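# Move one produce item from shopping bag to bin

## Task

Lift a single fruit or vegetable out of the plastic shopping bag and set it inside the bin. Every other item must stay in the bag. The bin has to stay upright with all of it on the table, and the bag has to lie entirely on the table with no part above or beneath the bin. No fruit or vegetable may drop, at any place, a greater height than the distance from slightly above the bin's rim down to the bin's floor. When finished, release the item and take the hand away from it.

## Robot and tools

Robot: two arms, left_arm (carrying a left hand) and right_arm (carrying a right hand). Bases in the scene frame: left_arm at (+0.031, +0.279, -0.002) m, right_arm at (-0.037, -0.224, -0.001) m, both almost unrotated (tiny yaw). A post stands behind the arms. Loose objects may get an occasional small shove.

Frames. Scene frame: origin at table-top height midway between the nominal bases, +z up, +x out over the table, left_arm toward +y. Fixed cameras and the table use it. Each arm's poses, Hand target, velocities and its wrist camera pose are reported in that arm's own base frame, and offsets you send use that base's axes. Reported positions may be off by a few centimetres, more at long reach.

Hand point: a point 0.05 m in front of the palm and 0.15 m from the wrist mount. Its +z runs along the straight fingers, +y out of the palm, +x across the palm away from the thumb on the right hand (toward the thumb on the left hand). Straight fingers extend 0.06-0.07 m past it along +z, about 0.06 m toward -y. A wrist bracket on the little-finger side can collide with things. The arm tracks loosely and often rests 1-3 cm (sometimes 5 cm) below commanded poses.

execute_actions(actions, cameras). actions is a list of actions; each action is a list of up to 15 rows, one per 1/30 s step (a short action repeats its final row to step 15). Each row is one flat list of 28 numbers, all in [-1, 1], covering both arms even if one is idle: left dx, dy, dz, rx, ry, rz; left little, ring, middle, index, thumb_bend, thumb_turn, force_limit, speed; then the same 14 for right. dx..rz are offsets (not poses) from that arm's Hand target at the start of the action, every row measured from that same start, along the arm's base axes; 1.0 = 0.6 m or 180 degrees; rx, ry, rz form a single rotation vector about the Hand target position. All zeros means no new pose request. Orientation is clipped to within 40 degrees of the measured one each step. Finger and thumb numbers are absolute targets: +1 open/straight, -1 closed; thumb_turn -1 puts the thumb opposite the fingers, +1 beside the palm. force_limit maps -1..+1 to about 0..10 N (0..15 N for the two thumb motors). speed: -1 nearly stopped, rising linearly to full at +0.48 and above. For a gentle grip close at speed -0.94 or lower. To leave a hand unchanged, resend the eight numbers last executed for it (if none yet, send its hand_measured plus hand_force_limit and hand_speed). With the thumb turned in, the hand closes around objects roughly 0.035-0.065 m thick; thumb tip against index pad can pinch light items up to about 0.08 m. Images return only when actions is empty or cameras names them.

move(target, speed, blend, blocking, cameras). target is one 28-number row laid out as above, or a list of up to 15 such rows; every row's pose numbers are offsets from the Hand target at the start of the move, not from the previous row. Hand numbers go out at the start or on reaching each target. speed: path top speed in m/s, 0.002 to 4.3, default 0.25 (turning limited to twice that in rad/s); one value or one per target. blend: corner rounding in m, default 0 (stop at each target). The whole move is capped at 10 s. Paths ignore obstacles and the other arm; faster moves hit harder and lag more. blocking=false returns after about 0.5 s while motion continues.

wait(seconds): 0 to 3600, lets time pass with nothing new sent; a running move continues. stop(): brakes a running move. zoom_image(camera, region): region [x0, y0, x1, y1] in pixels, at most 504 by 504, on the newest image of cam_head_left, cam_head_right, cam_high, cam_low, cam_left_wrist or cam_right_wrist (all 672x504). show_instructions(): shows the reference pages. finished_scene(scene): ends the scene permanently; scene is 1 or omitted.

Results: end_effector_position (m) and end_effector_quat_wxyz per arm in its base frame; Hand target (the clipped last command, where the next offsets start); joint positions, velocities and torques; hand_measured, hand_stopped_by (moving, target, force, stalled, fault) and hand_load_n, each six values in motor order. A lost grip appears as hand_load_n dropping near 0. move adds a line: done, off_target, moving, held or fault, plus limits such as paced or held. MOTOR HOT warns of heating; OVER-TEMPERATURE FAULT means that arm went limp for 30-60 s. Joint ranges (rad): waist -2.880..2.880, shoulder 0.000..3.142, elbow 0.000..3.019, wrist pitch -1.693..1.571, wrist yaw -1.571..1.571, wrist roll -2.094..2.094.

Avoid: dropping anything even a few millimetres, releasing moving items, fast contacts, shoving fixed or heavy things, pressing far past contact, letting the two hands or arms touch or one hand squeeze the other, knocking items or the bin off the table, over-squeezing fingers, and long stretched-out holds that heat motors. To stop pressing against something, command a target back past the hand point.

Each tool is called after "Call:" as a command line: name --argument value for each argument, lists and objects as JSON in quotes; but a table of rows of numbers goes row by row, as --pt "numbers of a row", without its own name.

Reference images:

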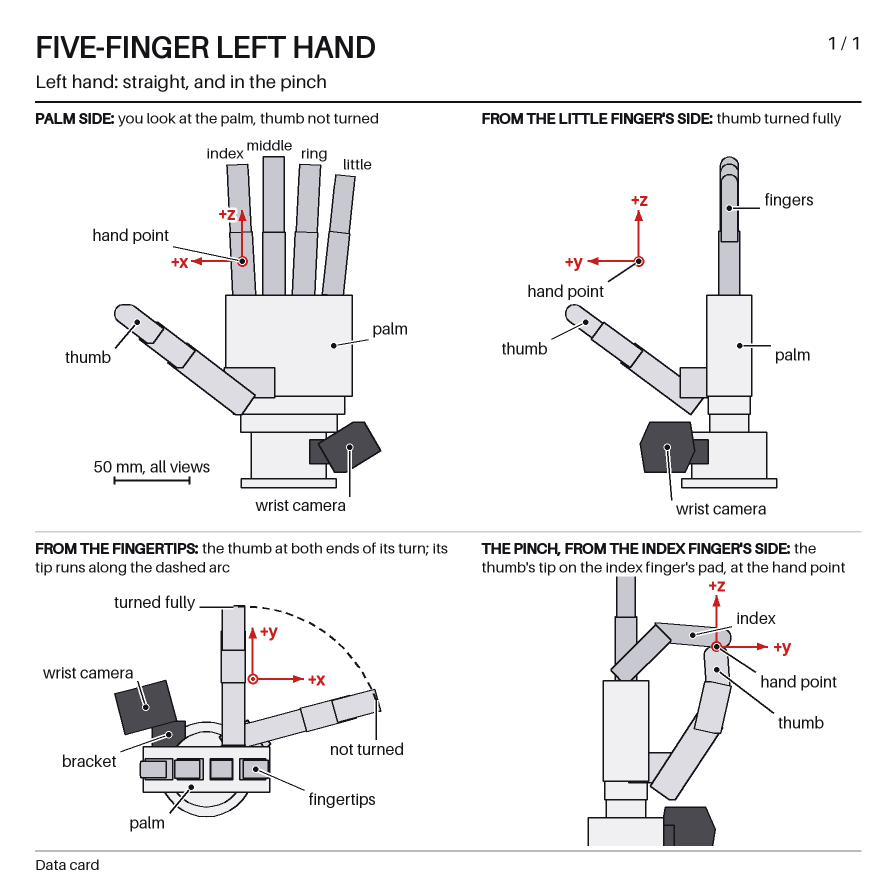

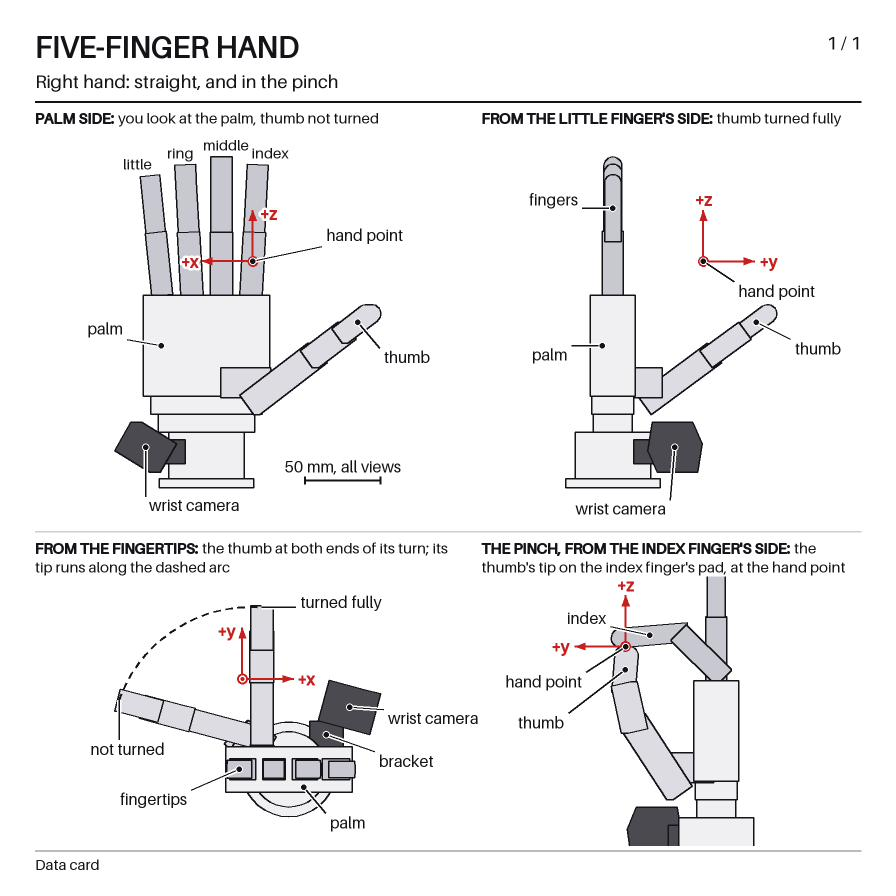

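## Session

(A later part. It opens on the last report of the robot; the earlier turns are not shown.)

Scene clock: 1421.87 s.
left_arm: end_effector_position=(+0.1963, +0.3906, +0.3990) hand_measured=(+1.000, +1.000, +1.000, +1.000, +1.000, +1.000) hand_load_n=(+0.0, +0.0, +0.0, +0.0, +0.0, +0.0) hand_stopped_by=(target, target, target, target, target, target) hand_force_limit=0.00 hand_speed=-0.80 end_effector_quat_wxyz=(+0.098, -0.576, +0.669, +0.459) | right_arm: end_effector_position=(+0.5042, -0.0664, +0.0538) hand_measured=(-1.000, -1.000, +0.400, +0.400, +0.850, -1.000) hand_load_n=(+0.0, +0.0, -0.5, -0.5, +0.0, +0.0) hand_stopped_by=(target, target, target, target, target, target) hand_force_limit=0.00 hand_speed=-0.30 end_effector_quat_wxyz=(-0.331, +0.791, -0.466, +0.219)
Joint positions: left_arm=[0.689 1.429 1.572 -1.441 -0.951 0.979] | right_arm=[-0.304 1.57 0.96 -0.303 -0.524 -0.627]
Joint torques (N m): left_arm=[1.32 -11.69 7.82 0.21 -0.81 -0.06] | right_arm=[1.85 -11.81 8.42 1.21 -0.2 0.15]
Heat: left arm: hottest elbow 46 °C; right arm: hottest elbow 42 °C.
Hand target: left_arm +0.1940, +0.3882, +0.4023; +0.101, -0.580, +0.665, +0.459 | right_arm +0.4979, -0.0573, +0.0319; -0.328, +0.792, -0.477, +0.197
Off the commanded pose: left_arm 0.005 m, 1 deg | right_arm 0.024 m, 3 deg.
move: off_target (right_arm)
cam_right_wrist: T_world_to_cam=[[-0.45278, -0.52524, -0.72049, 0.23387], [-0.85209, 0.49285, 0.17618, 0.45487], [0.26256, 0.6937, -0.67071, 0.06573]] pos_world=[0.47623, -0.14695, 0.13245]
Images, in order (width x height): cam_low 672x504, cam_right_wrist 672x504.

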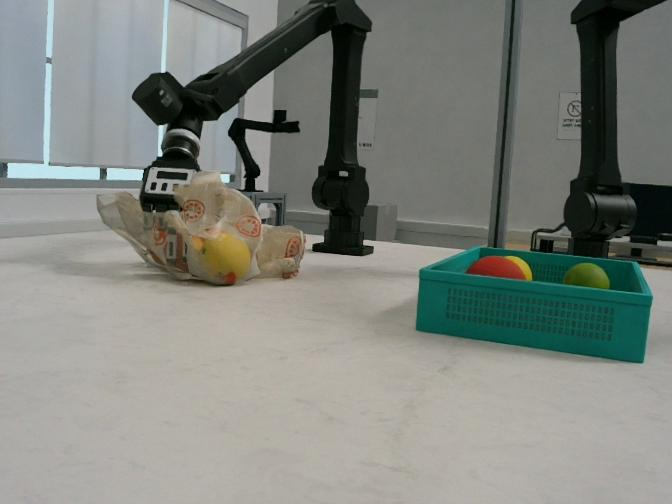

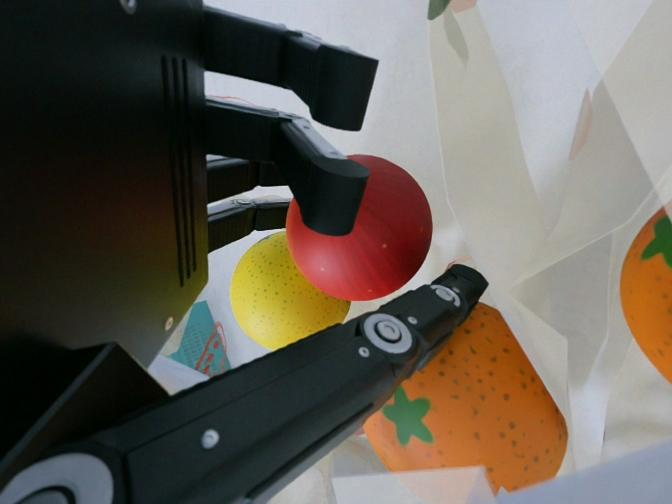

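Call:
move --target '[0,0,0,0,0,0,1,1,1,1,1,1,0,-0.8, 0.0043,0.0105,-0.02,0,0,0,-1,-1,0.44,0.44,0.85,-1,0,-0.3]' --speed 0.04 --cameras '["cam_right_wrist", "cam_low", "cam_high"]'

Call:
zoom_image --camera "cam_low" --region '[95, 120, 265, 290]'

Scene clock: 1466.30 s.
left_arm: end_effector_position=(+0.1963, +0.3906, +0.3990) hand_measured=(+1.000, +1.000, +1.000, +1.000, +1.000, +1.000) hand_load_n=(+0.5, +0.0, +0.0, +0.0, +0.0, +0.0) hand_stopped_by=(target, target, target, target, target, target) hand_force_limit=0.00 hand_speed=-0.80 end_effector_quat_wxyz=(+0.098, -0.576, +0.669, +0.459) | right_arm: end_effector_position=(+0.5092, -0.0615, +0.0468) hand_measured=(-1.000, -1.000, +0.440, +0.440, +0.850, -1.000) hand_load_n=(+0.0, +0.0, -1.0, -0.5, +0.0, +0.0) hand_stopped_by=(target, target, target, target, target, target) hand_force_limit=0.00 hand_speed=-0.30 end_effector_quat_wxyz=(-0.333, +0.789, -0.465, +0.224)
Joint positions: left_arm=[0.689 1.429 1.572 -1.441 -0.951 0.979] | right_arm=[-0.291 1.585 0.951 -0.261 -0.517 -0.612]
Joint torques (N m): left_arm=[0.44 -12.1 7.72 0.29 -0.85 -0.06] | right_arm=[1.9 -11.58 7.98 1.17 -0.11 0.11]
Heat: left arm: hottest elbow 46 °C; right arm: hottest elbow 41 °C.
Hand target: left_arm +0.1940, +0.3882, +0.4023; +0.101, -0.580, +0.665, +0.459 | right_arm +0.5003, -0.0511, +0.0199; -0.328, +0.792, -0.477, +0.197
Off the commanded pose: left_arm 0.005 m, 1 deg | right_arm 0.030 m, 3 deg.
move: off_target (right_arm)
cam_right_wrist: T_world_to_cam=[[-0.44566, -0.52508, -0.72503, 0.23028], [-0.85327, 0.49413, 0.16663, 0.45914], [0.27076, 0.69291, -0.66825, 0.05194]] pos_world=[0.48033, -0.14195, 0.12516]
Images, in order (width x height): cam_high 672x504, cam_low 672x504, cam_right_wrist 672x504.

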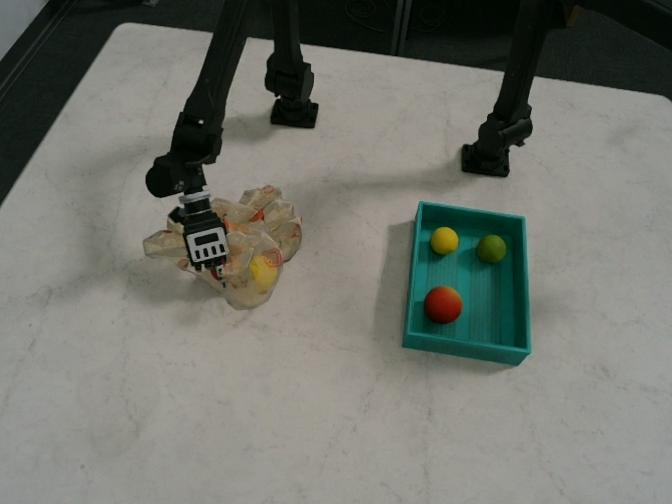

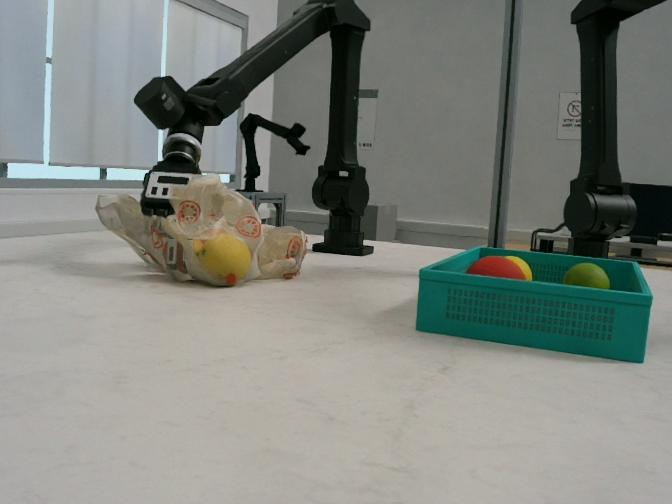

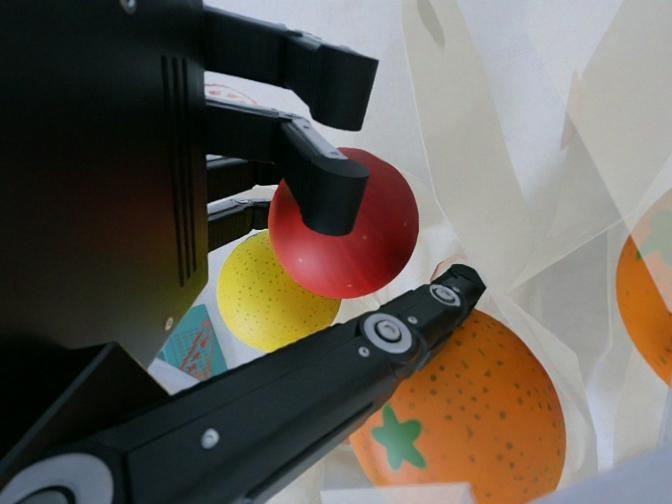

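Scaled by 2.965 from the camera's image (finer frame: 960x720).

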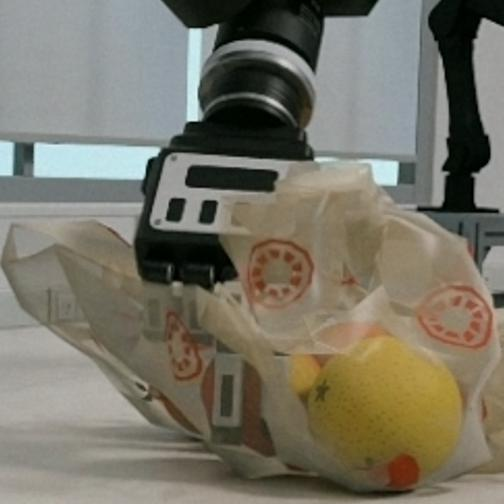

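Call:
zoom_image --camera "cam_low" --region '[130, 200, 230, 300]'

Call:
zoom_image --camera "cam_high" --region '[160, 210, 260, 310]'

Call:
zoom_image --camera "cam_right_wrist" --region '[250, 130, 530, 410]'

Scaled by 5.040 from the camera's image (finer frame: 960x720).

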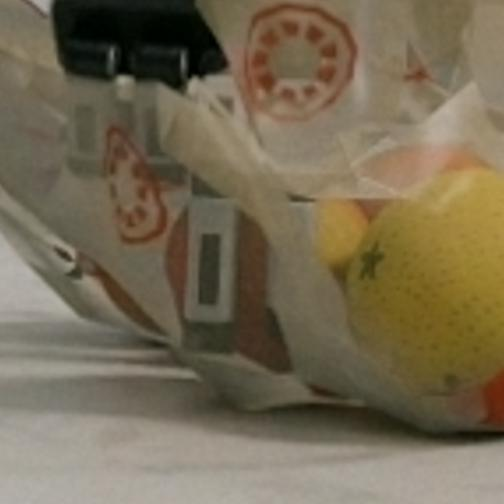

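Scaled by 5.040 from the camera's image (finer frame: 960x720).

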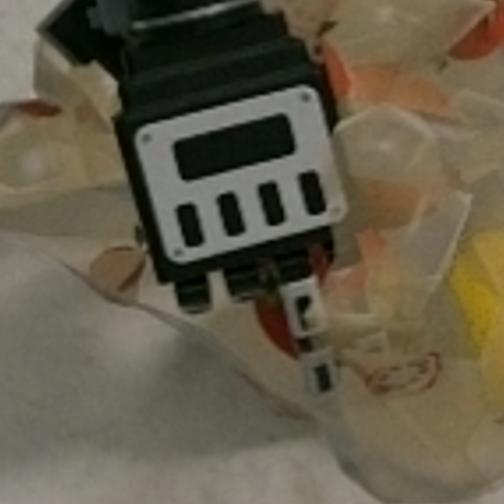

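Scaled by 1.800 from the camera's image (finer frame: 960x720).

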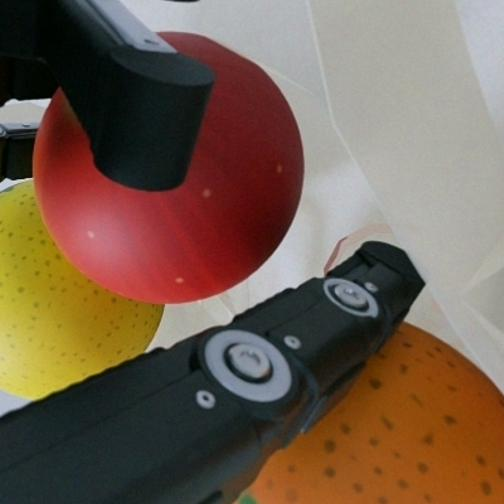

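Call:
move --target '[0,0,0,0,0,0,1,1,1,1,1,1,0,-0.8, 0,0,0,0,0,0,-1,-1,0.0,0.0,0.1,-1,-0.5,-0.93]' --cameras '["cam_right_wrist", "cam_low", "cam_high"]'

Call:
zoom_image --camera "cam_right_wrist" --region '[250, 130, 530, 410]'

Scene clock: 1510.37 s.
left_arm: end_effector_position=(+0.1963, +0.3906, +0.3990) hand_measured=(+1.000, +1.000, +1.000, +1.000, +1.000, +1.000) hand_load_n=(+0.0, +0.0, +0.0, +0.0, +0.0, +0.0) hand_stopped_by=(target, target, target, target, target, target) hand_force_limit=0.00 hand_speed=-0.80 end_effector_quat_wxyz=(+0.098, -0.576, +0.669, +0.459) | right_arm: end_effector_position=(+0.5114, -0.0590, +0.0473) hand_measured=(-1.000, -1.000, +0.198, +0.192, +0.728, -1.000) hand_load_n=(+0.0, +0.0, +2.5, +2.5, +4.0, +0.0) hand_stopped_by=(target, target, force, force, force, target) hand_force_limit=-0.50 hand_speed=-0.93 end_effector_quat_wxyz=(-0.335, +0.790, -0.462, +0.226)
Joint positions: left_arm=[0.689 1.429 1.572 -1.441 -0.951 0.979] | right_arm=[-0.286 1.586 0.951 -0.252 -0.517 -0.61]
Joint torques (N m): left_arm=[0.26 -11.75 7.97 0.21 -0.8 -0.07] | right_arm=[1.55 -11.63 8.01 0.88 -0.11 0.09]
Heat: left arm: hottest elbow 46 °C; right arm: hottest elbow 42 °C.
Hand target: left_arm +0.1940, +0.3882, +0.4023; +0.101, -0.580, +0.665, +0.459 | right_arm +0.5003, -0.0510, +0.0199; -0.328, +0.792, -0.477, +0.197
Off the commanded pose: left_arm 0.005 m, 1 deg | right_arm 0.031 m, 4 deg.
move: done
cam_right_wrist: T_world_to_cam=[[-0.43852, -0.52768, -0.7275, 0.22918], [-0.85652, 0.49052, 0.1605, 0.46135], [0.27216, 0.6935, -0.66707, 0.04929]] pos_world=[0.48224, -0.13954, 0.12556]
Images, in order (width x height): cam_high 672x504, cam_low 672x504, cam_right_wrist 672x504.

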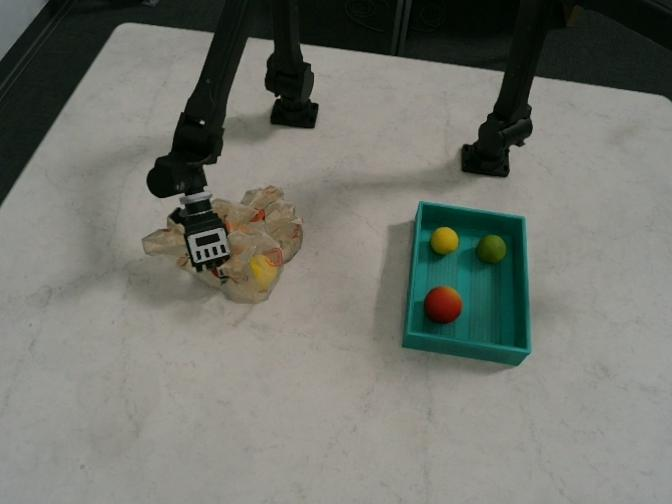

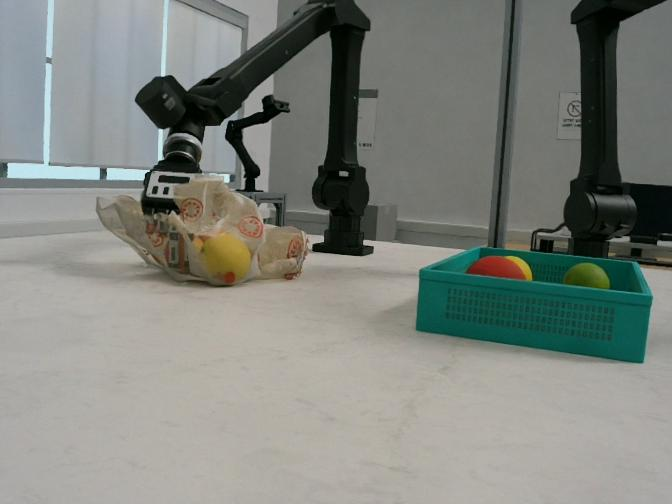

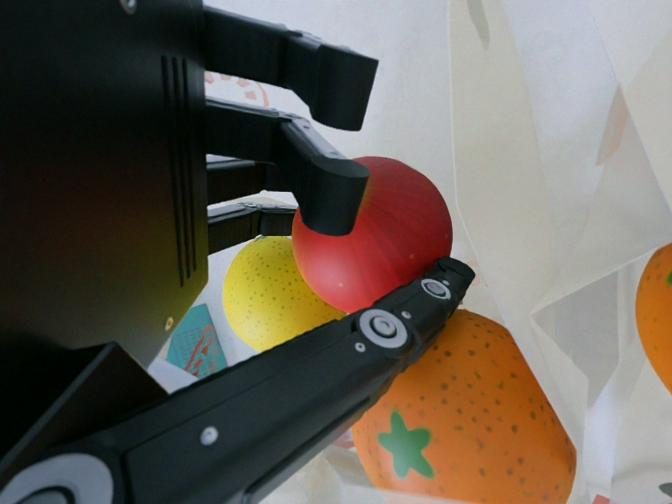

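Scaled by 1.800 from the camera's image (finer frame: 960x720).

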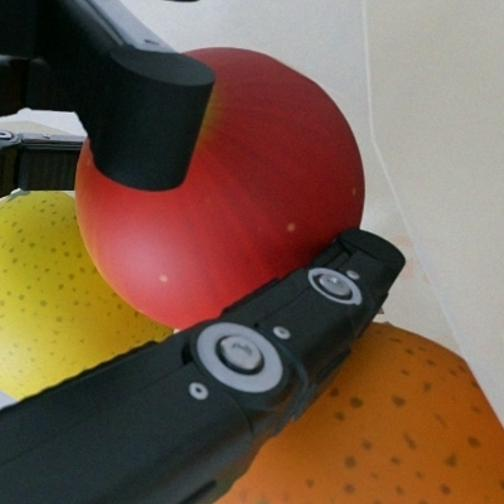

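Call:
move --target '[0,0,0,0,0,0,1,1,1,1,1,1,0,-0.8, 0,0,0,0,0,0,-1,-1,-0.2,-0.2,-0.1,-1,-0.2,-0.93]' --cameras '[]'

Call:
move --target '[0,0,0,0,0,0,1,1,1,1,1,1,0,-0.8, 0.01,-0.02,0.09,0,0,0,-1,-1,-0.2,-0.2,-0.1,-1,-0.2,-0.93]' --speed 0.04 --cameras '["cam_right_wrist", "cam_low", "cam_high"]'

Call:
zoom_image --camera "cam_low" --region '[95, 120, 265, 290]'

Scene clock: 1531.83 s.
left_arm: end_effector_position=(+0.1963, +0.3906, +0.3990) hand_measured=(+1.000, +1.000, +1.000, +1.000, +1.000, +1.000) hand_load_n=(+0.0, +0.0, +0.0, +0.0, +0.0, +0.0) hand_stopped_by=(target, target, target, target, target, target) hand_force_limit=0.00 hand_speed=-0.80 end_effector_quat_wxyz=(+0.098, -0.576, +0.669, +0.459) | right_arm: end_effector_position=(+0.5114, -0.0590, +0.0471) hand_measured=(-1.000, -1.000, +0.168, +0.168, +0.724, -1.000) hand_load_n=(+0.0, +0.0, +4.5, +4.0, +8.0, +0.5) hand_stopped_by=(target, target, force, force, force, target) hand_force_limit=-0.20 hand_speed=-0.93 end_effector_quat_wxyz=(-0.334, +0.790, -0.462, +0.226)
Joint positions: left_arm=[0.689 1.429 1.572 -1.441 -0.951 0.979] | right_arm=[-0.286 1.586 0.951 -0.252 -0.517 -0.61]
Joint torques (N m): left_arm=[0.56 -11.34 7.9 0.29 -0.81 -0.1] | right_arm=[1.55 -11.69 8.01 0.9 -0.11 0.1]
Heat: left arm: hottest elbow 46 °C; right arm: hottest elbow 42 °C.
Hand target: left_arm +0.1940, +0.3882, +0.4023; +0.101, -0.580, +0.665, +0.459 | right_arm +0.5003, -0.0510, +0.0198; -0.328, +0.792, -0.477, +0.197
Off the commanded pose: left_arm 0.005 m, 1 deg | right_arm 0.030 m, 4 deg.
move: done

Scene clock: 1533.60 s.
left_arm: end_effector_position=(+0.1963, +0.3906, +0.3990) hand_measured=(+1.000, +1.000, +1.000, +1.000, +1.000, +1.000) hand_load_n=(+0.0, +0.0, +0.5, +0.0, +0.0, +0.0) hand_stopped_by=(target, target, target, target, target, target) hand_force_limit=0.00 hand_speed=-0.80 end_effector_quat_wxyz=(+0.098, -0.576, +0.669, +0.459) | right_arm: end_effector_position=(+0.4912, -0.0546, +0.0542) hand_measured=(-1.000, -1.000, +0.168, +0.168, +0.724, -1.000) hand_load_n=(+0.0, -0.5, +5.0, +4.5, +8.0, +0.5) hand_stopped_by=(target, target, force, force, force, target) hand_force_limit=-0.20 hand_speed=-0.93 end_effector_quat_wxyz=(-0.323, +0.794, -0.483, +0.178)
Joint positions: left_arm=[0.689 1.429 1.572 -1.441 -0.951 0.979] | right_arm=[-0.289 1.571 0.985 -0.41 -0.519 -0.61]
Joint torques (N m): left_arm=[0.73 -11.99 7.95 0.18 -0.78 -0.06] | right_arm=[0.15 -15.5 13.03 0.51 -0.52 -0.11]
Heat: left arm: hottest elbow 46 °C; right arm: hottest elbow 42 °C.
Hand target: left_arm +0.1940, +0.3882, +0.4023; +0.101, -0.580, +0.665, +0.459 | right_arm +0.5063, -0.0631, +0.0739; -0.328, +0.792, -0.477, +0.197
Off the commanded pose: left_arm 0.005 m, 1 deg | right_arm 0.026 m, 2 deg.
move: off_target (right_arm)
cam_right_wrist: T_world_to_cam=[[-0.51336, -0.50335, -0.69506, 0.26398], [-0.83338, 0.48567, 0.26381, 0.42357], [0.20478, 0.71468, -0.6688, 0.09064]] pos_world=[0.46995, -0.13762, 0.13235]
Images, in order (width x height): cam_high 672x504, cam_low 672x504, cam_right_wrist 672x504.

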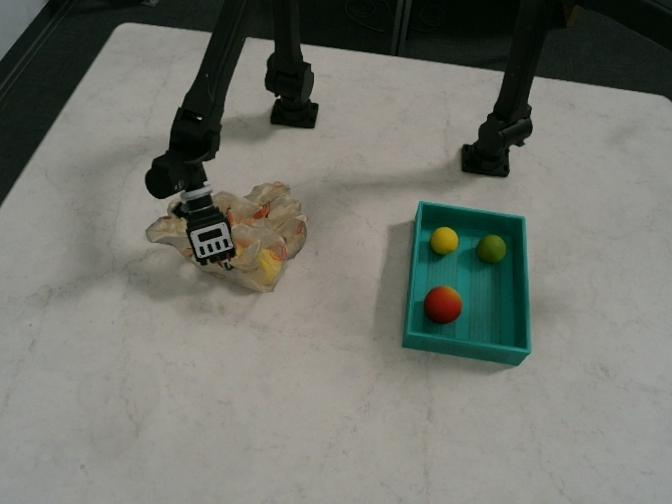

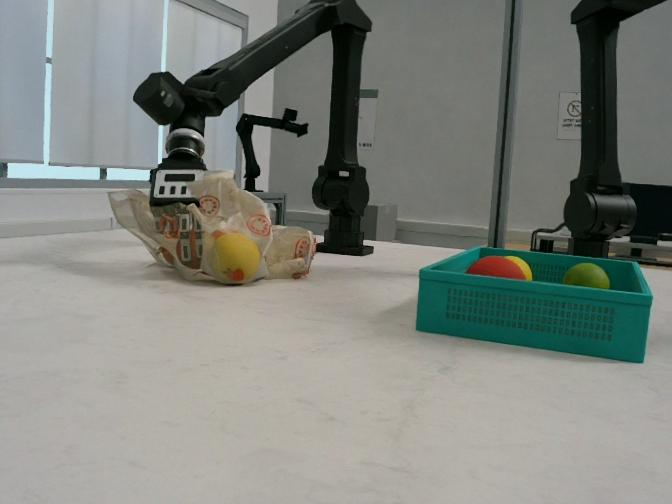

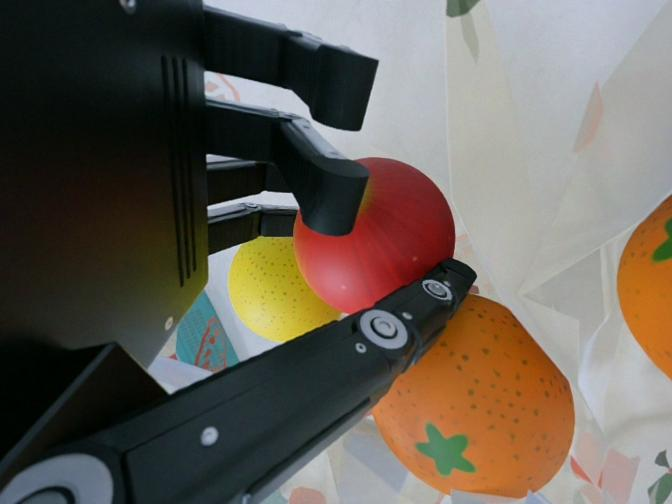

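Scaled by 2.965 from the camera's image (finer frame: 960x720).

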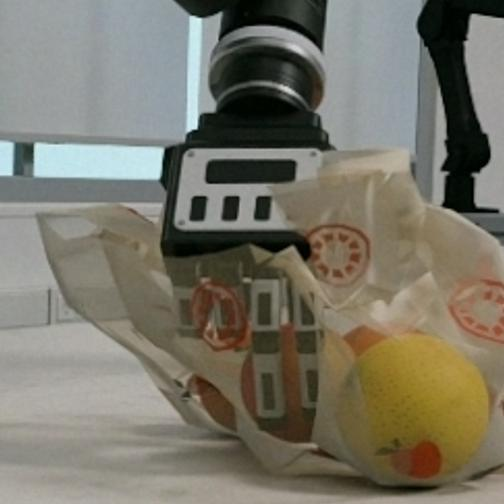

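Call:
move --target '[0,0,0,0,0,0,1,1,1,1,1,1,0,-0.8, 0.015,-0.02,0.1,0,0,0,-1,-1,-0.2,-0.2,-0.1,-1,-0.2,-0.93]' --speed 0.05 --cameras '["cam_right_wrist", "cam_low", "cam_high"]'

Call:
zoom_image --camera "cam_low" --region '[95, 120, 265, 290]'

Call:
zoom_image --camera "cam_high" --region '[140, 170, 310, 310]'

Scene clock: 1548.00 s.
left_arm: end_effector_position=(+0.1963, +0.3906, +0.3990) hand_measured=(+1.000, +1.000, +1.000, +1.000, +1.000, +1.000) hand_load_n=(+0.0, +0.0, +0.0, +0.0, +0.0, +0.0) hand_stopped_by=(target, target, target, target, target, target) hand_force_limit=0.00 hand_speed=-0.80 end_effector_quat_wxyz=(+0.098, -0.576, +0.669, +0.459) | right_arm: end_effector_position=(+0.5029, -0.0658, +0.1148) hand_measured=(-1.000, -1.000, +0.168, +0.168, +0.724, -1.000) hand_load_n=(+0.0, +0.0, +4.0, +4.0, +8.0, +0.0) hand_stopped_by=(target, target, force, force, force, target) hand_force_limit=-0.20 hand_speed=-0.93 end_effector_quat_wxyz=(-0.325, +0.792, -0.487, +0.177)
Joint positions: left_arm=[0.689 1.429 1.572 -1.441 -0.951 0.979] | right_arm=[-0.307 1.527 1.114 -0.589 -0.531 -0.617]
Joint torques (N m): left_arm=[0.32 -11.34 8.08 0.31 -0.83 -0.02] | right_arm=[0.15 -15.56 13.81 0.53 -0.49 -0.25]
Heat: left arm: hottest elbow 46 °C; right arm: hottest elbow 45 °C.
Hand target: left_arm +0.1940, +0.3882, +0.4023; +0.101, -0.580, +0.665, +0.459 | right_arm +0.5154, -0.0751, +0.1339; -0.328, +0.792, -0.477, +0.197
Off the commanded pose: left_arm 0.005 m, 1 deg | right_arm 0.025 m, 3 deg.
move: off_target (right_arm)
cam_right_wrist: T_world_to_cam=[[-0.5172, -0.49531, -0.69798, 0.30919], [-0.83, 0.48923, 0.26785, 0.42083], [0.2088, 0.71785, -0.66414, 0.1344]] pos_world=[0.48114, -0.14922, 0.19235]
Images, in order (width x height): cam_high 672x504, cam_low 672x504, cam_right_wrist 672x504.

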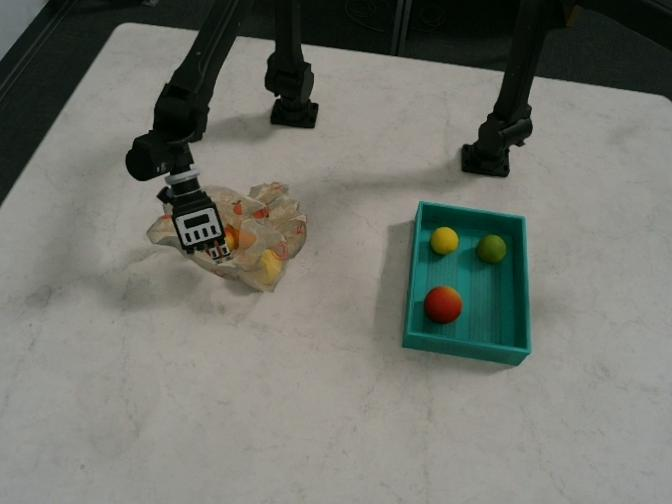

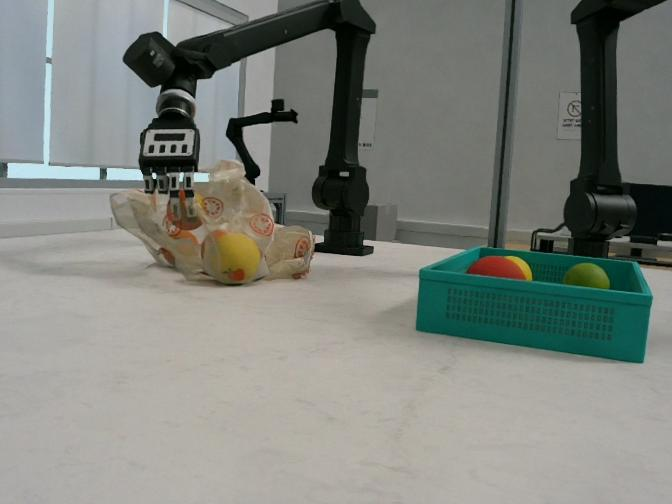

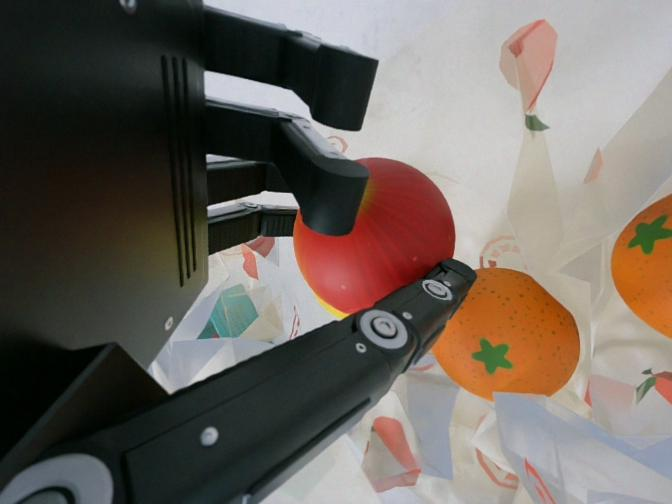

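Scaled by 2.965 from the camera's image (finer frame: 960x720).

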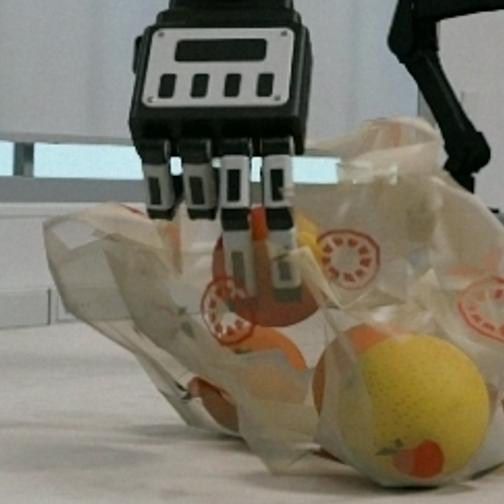

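Scaled by 2.965 from the camera's image (finer frame: 960x720).

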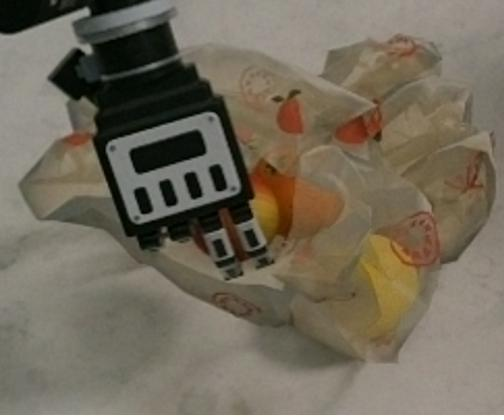

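Call:
move --target '[0,0,0,0,0,0,1,1,1,1,1,1,0,-0.8, 0.0,-0.02,0.2,0,0,0,-1,-1,-0.2,-0.2,-0.1,-1,-0.2,-0.93]' --speed 0.06 --cameras '["cam_right_wrist", "cam_low", "cam_high"]'

Call:
zoom_image --camera "cam_low" --region '[85, 80, 325, 290]'

Call:
zoom_image --camera "cam_high" --region '[110, 130, 320, 310]'

Scene clock: 1557.17 s.
left_arm: end_effector_position=(+0.1963, +0.3906, +0.3990) hand_measured=(+1.000, +1.000, +1.000, +1.000, +1.000, +1.000) hand_load_n=(+0.0, +0.0, +0.0, +0.0, +0.0, +0.0) hand_stopped_by=(target, target, target, target, target, target) hand_force_limit=0.00 hand_speed=-0.80 end_effector_quat_wxyz=(+0.098, -0.576, +0.669, +0.459) | right_arm: end_effector_position=(+0.5072, -0.0786, +0.2325) hand_measured=(-1.000, -1.000, +0.168, +0.168, +0.724, -1.000) hand_load_n=(+0.0, +0.0, +4.5, +4.0, +8.0, +0.0) hand_stopped_by=(target, target, force, force, force, target) hand_force_limit=-0.20 hand_speed=-0.93 end_effector_quat_wxyz=(-0.325, +0.792, -0.487, +0.175)
Joint positions: left_arm=[0.689 1.429 1.572 -1.441 -0.951 0.979] | right_arm=[-0.331 1.473 1.375 -0.919 -0.544 -0.64]
Joint torques (N m): left_arm=[0.32 -11.34 7.92 0.16 -0.82 -0.04] | right_arm=[0.09 -15.09 14.99 0.46 -0.5 -0.25]
Heat: left arm: hottest elbow 46 °C; right arm: hottest elbow 46 °C.
Hand target: left_arm +0.1940, +0.3882, +0.4023; +0.101, -0.580, +0.665, +0.459 | right_arm +0.5153, -0.0870, +0.2539; -0.328, +0.792, -0.477, +0.197
Off the commanded pose: left_arm 0.005 m, 1 deg | right_arm 0.024 m, 3 deg.
move: off_target (right_arm)
cam_right_wrist: T_world_to_cam=[[-0.51861, -0.49411, -0.69778, 0.3881], [-0.82955, 0.48845, 0.27067, 0.39826], [0.20709, 0.71922, -0.6632, 0.2217]] pos_world=[0.48574, -0.16221, 0.31004]
Images, in order (width x height): cam_high 672x504, cam_low 672x504, cam_right_wrist 672x504.

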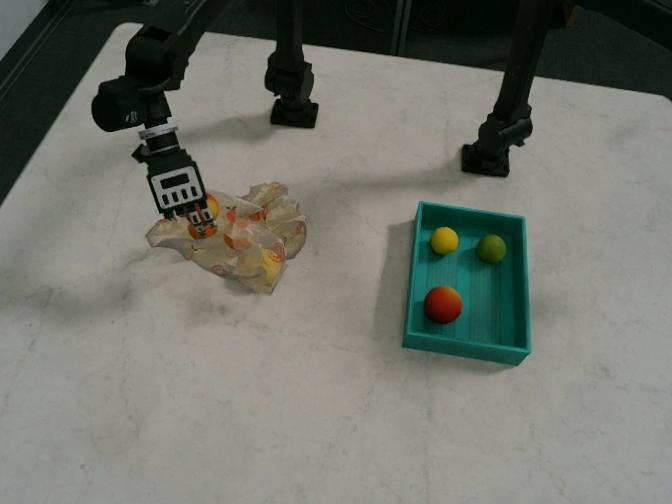

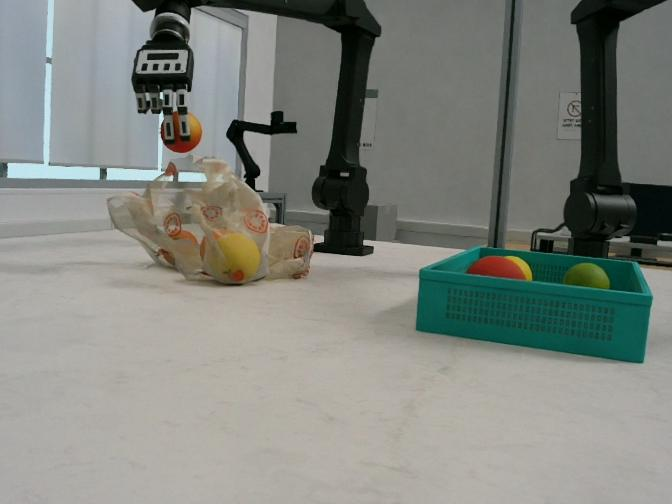

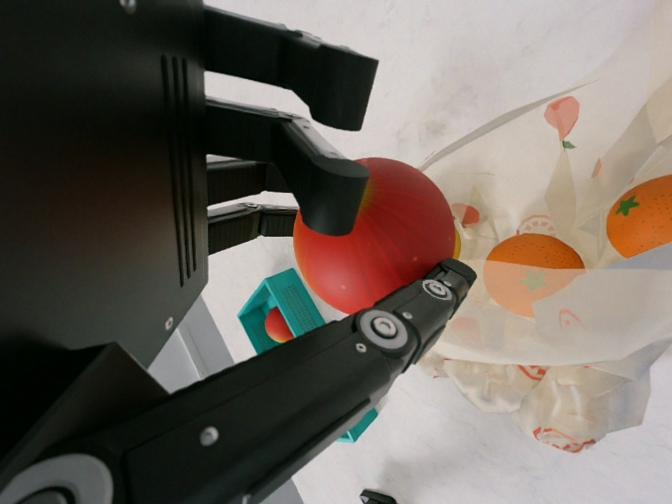

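Scaled by 2.100 from the camera's image (finer frame: 960x720).

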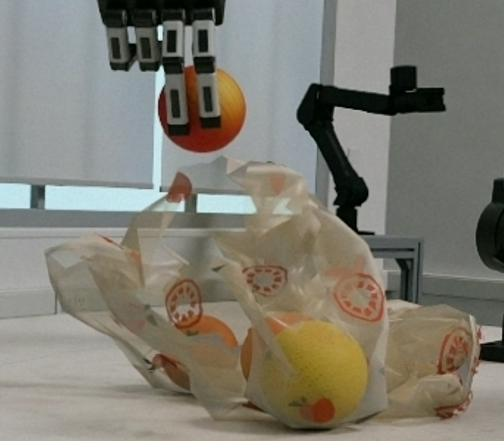

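Scaled by 2.400 from the camera's image (finer frame: 960x720).

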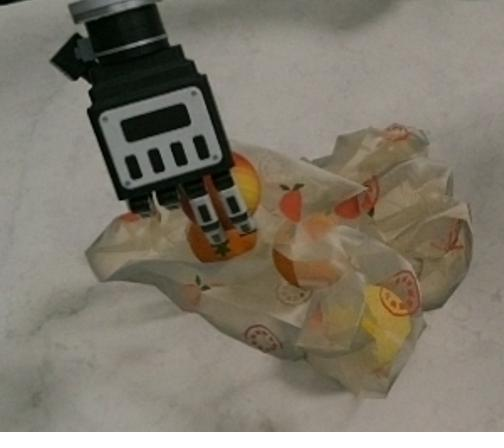

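Call:
move --target '[0,0,0,0,0,0,1,1,1,1,1,1,0,-0.8, -0.0917,0.9417,0.0,0,0,0.111,-1,-1,-0.2,-0.2,-0.1,-1,-0.2,-0.93]' --speed 0.13 --cameras '["all"]'

Scene clock: 1648.93 s.
left_arm: end_effector_position=(+0.1963, +0.3906, +0.3990) hand_measured=(+1.000, +1.000, +1.000, +1.000, +1.000, +1.000) hand_load_n=(+0.0, +0.0, +0.0, +0.0, +0.0, +0.0) hand_stopped_by=(target, target, target, target, target, target) hand_force_limit=0.00 hand_speed=-0.80 end_effector_quat_wxyz=(+0.098, -0.576, +0.669, +0.459) | right_arm: end_effector_position=(+0.4515, +0.4680, +0.2442) hand_measured=(-1.000, -1.000, +0.168, +0.168, +0.724, -1.000) hand_load_n=(+0.0, +0.0, +4.5, +4.0, +8.0, +0.0) hand_stopped_by=(target, target, force, force, force, target) hand_force_limit=-0.20 hand_speed=-0.93 end_effector_quat_wxyz=(-0.350, +0.868, -0.326, +0.136)
Joint positions: left_arm=[0.689 1.429 1.572 -1.441 -0.951 0.979] | right_arm=[0.744 1.673 1.618 -0.749 -0.067 -0.081]
Joint torques (N m): left_arm=[0.97 -11.63 7.91 0.13 -0.83 -0.04] | right_arm=[0.97 -16.26 15.77 0.83 0.04 0.16]
Heat: left arm: hottest elbow 46 °C; right arm: hottest elbow 48 °C.
Hand target: left_arm +0.1940, +0.3882, +0.4023; +0.101, -0.580, +0.665, +0.459 | right_arm +0.4604, +0.4780, +0.2539; -0.357, +0.862, -0.332, +0.137
Off the commanded pose: left_arm 0.005 m, 1 deg | right_arm 0.016 m, 1 deg.
move: off_target (right_arm)
cam_left_wrist: T_world_to_cam=[[0.75181, -0.0453, -0.65782, 0.13339], [-0.20132, -0.96577, -0.16357, 0.47634], [-0.6279, 0.2554, -0.73519, 0.43677]] pos_world=[0.26986, 0.35452, 0.48677]
cam_right_wrist: T_world_to_cam=[[-0.27657, -0.66131, -0.69726, 0.60629], [-0.96038, 0.16433, 0.22507, 0.30382], [-0.03426, 0.73189, -0.68056, -0.04491]] pos_world=[0.45792, 0.38389, 0.3238]

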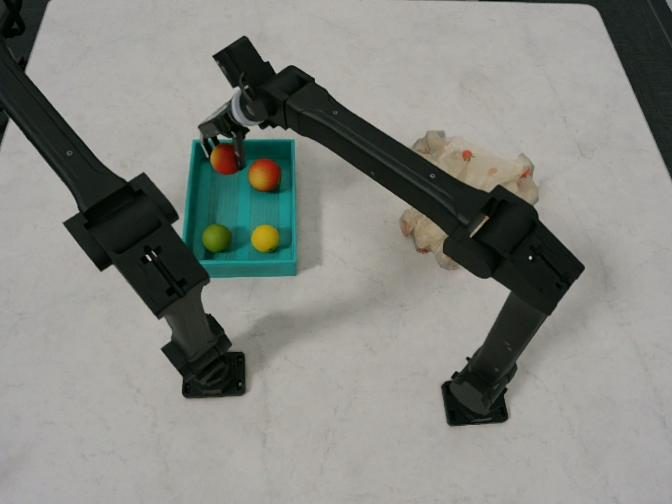

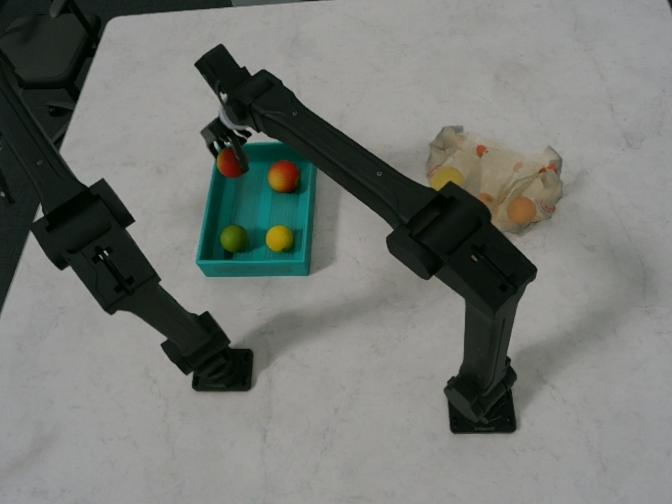

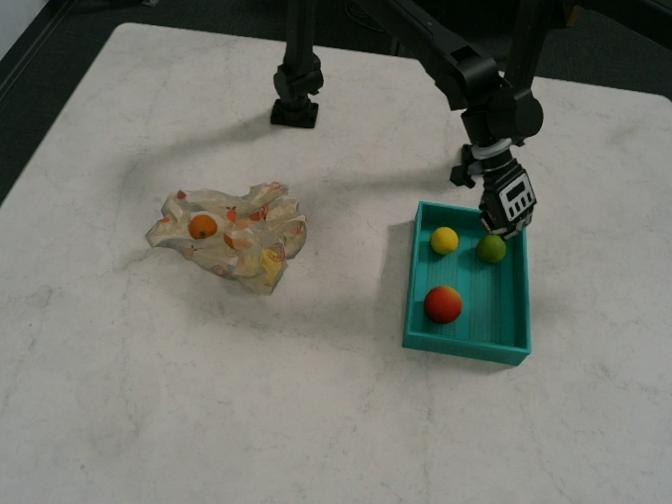

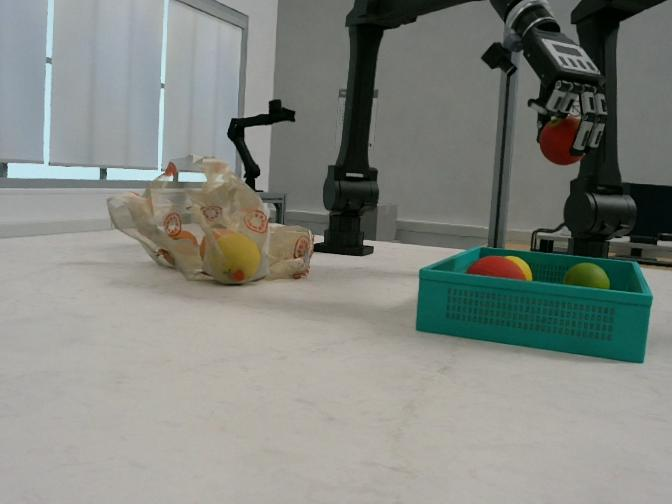

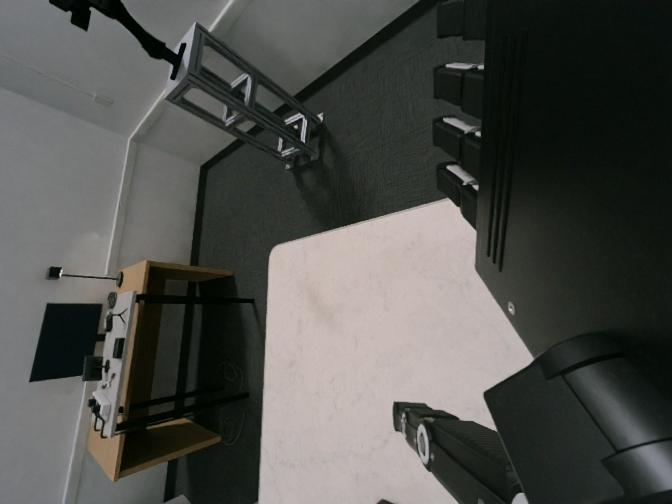

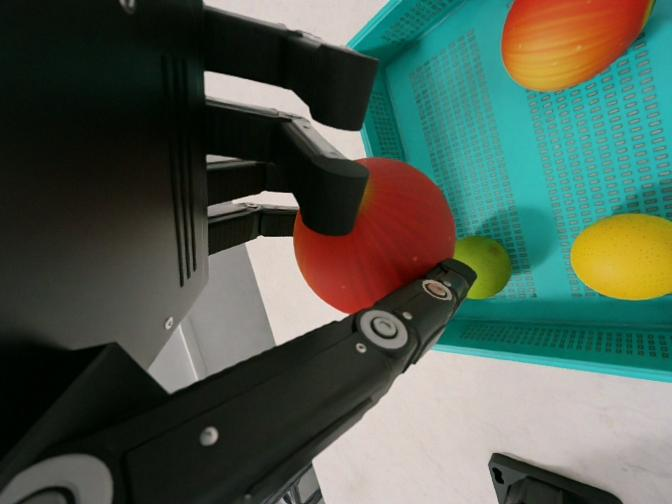

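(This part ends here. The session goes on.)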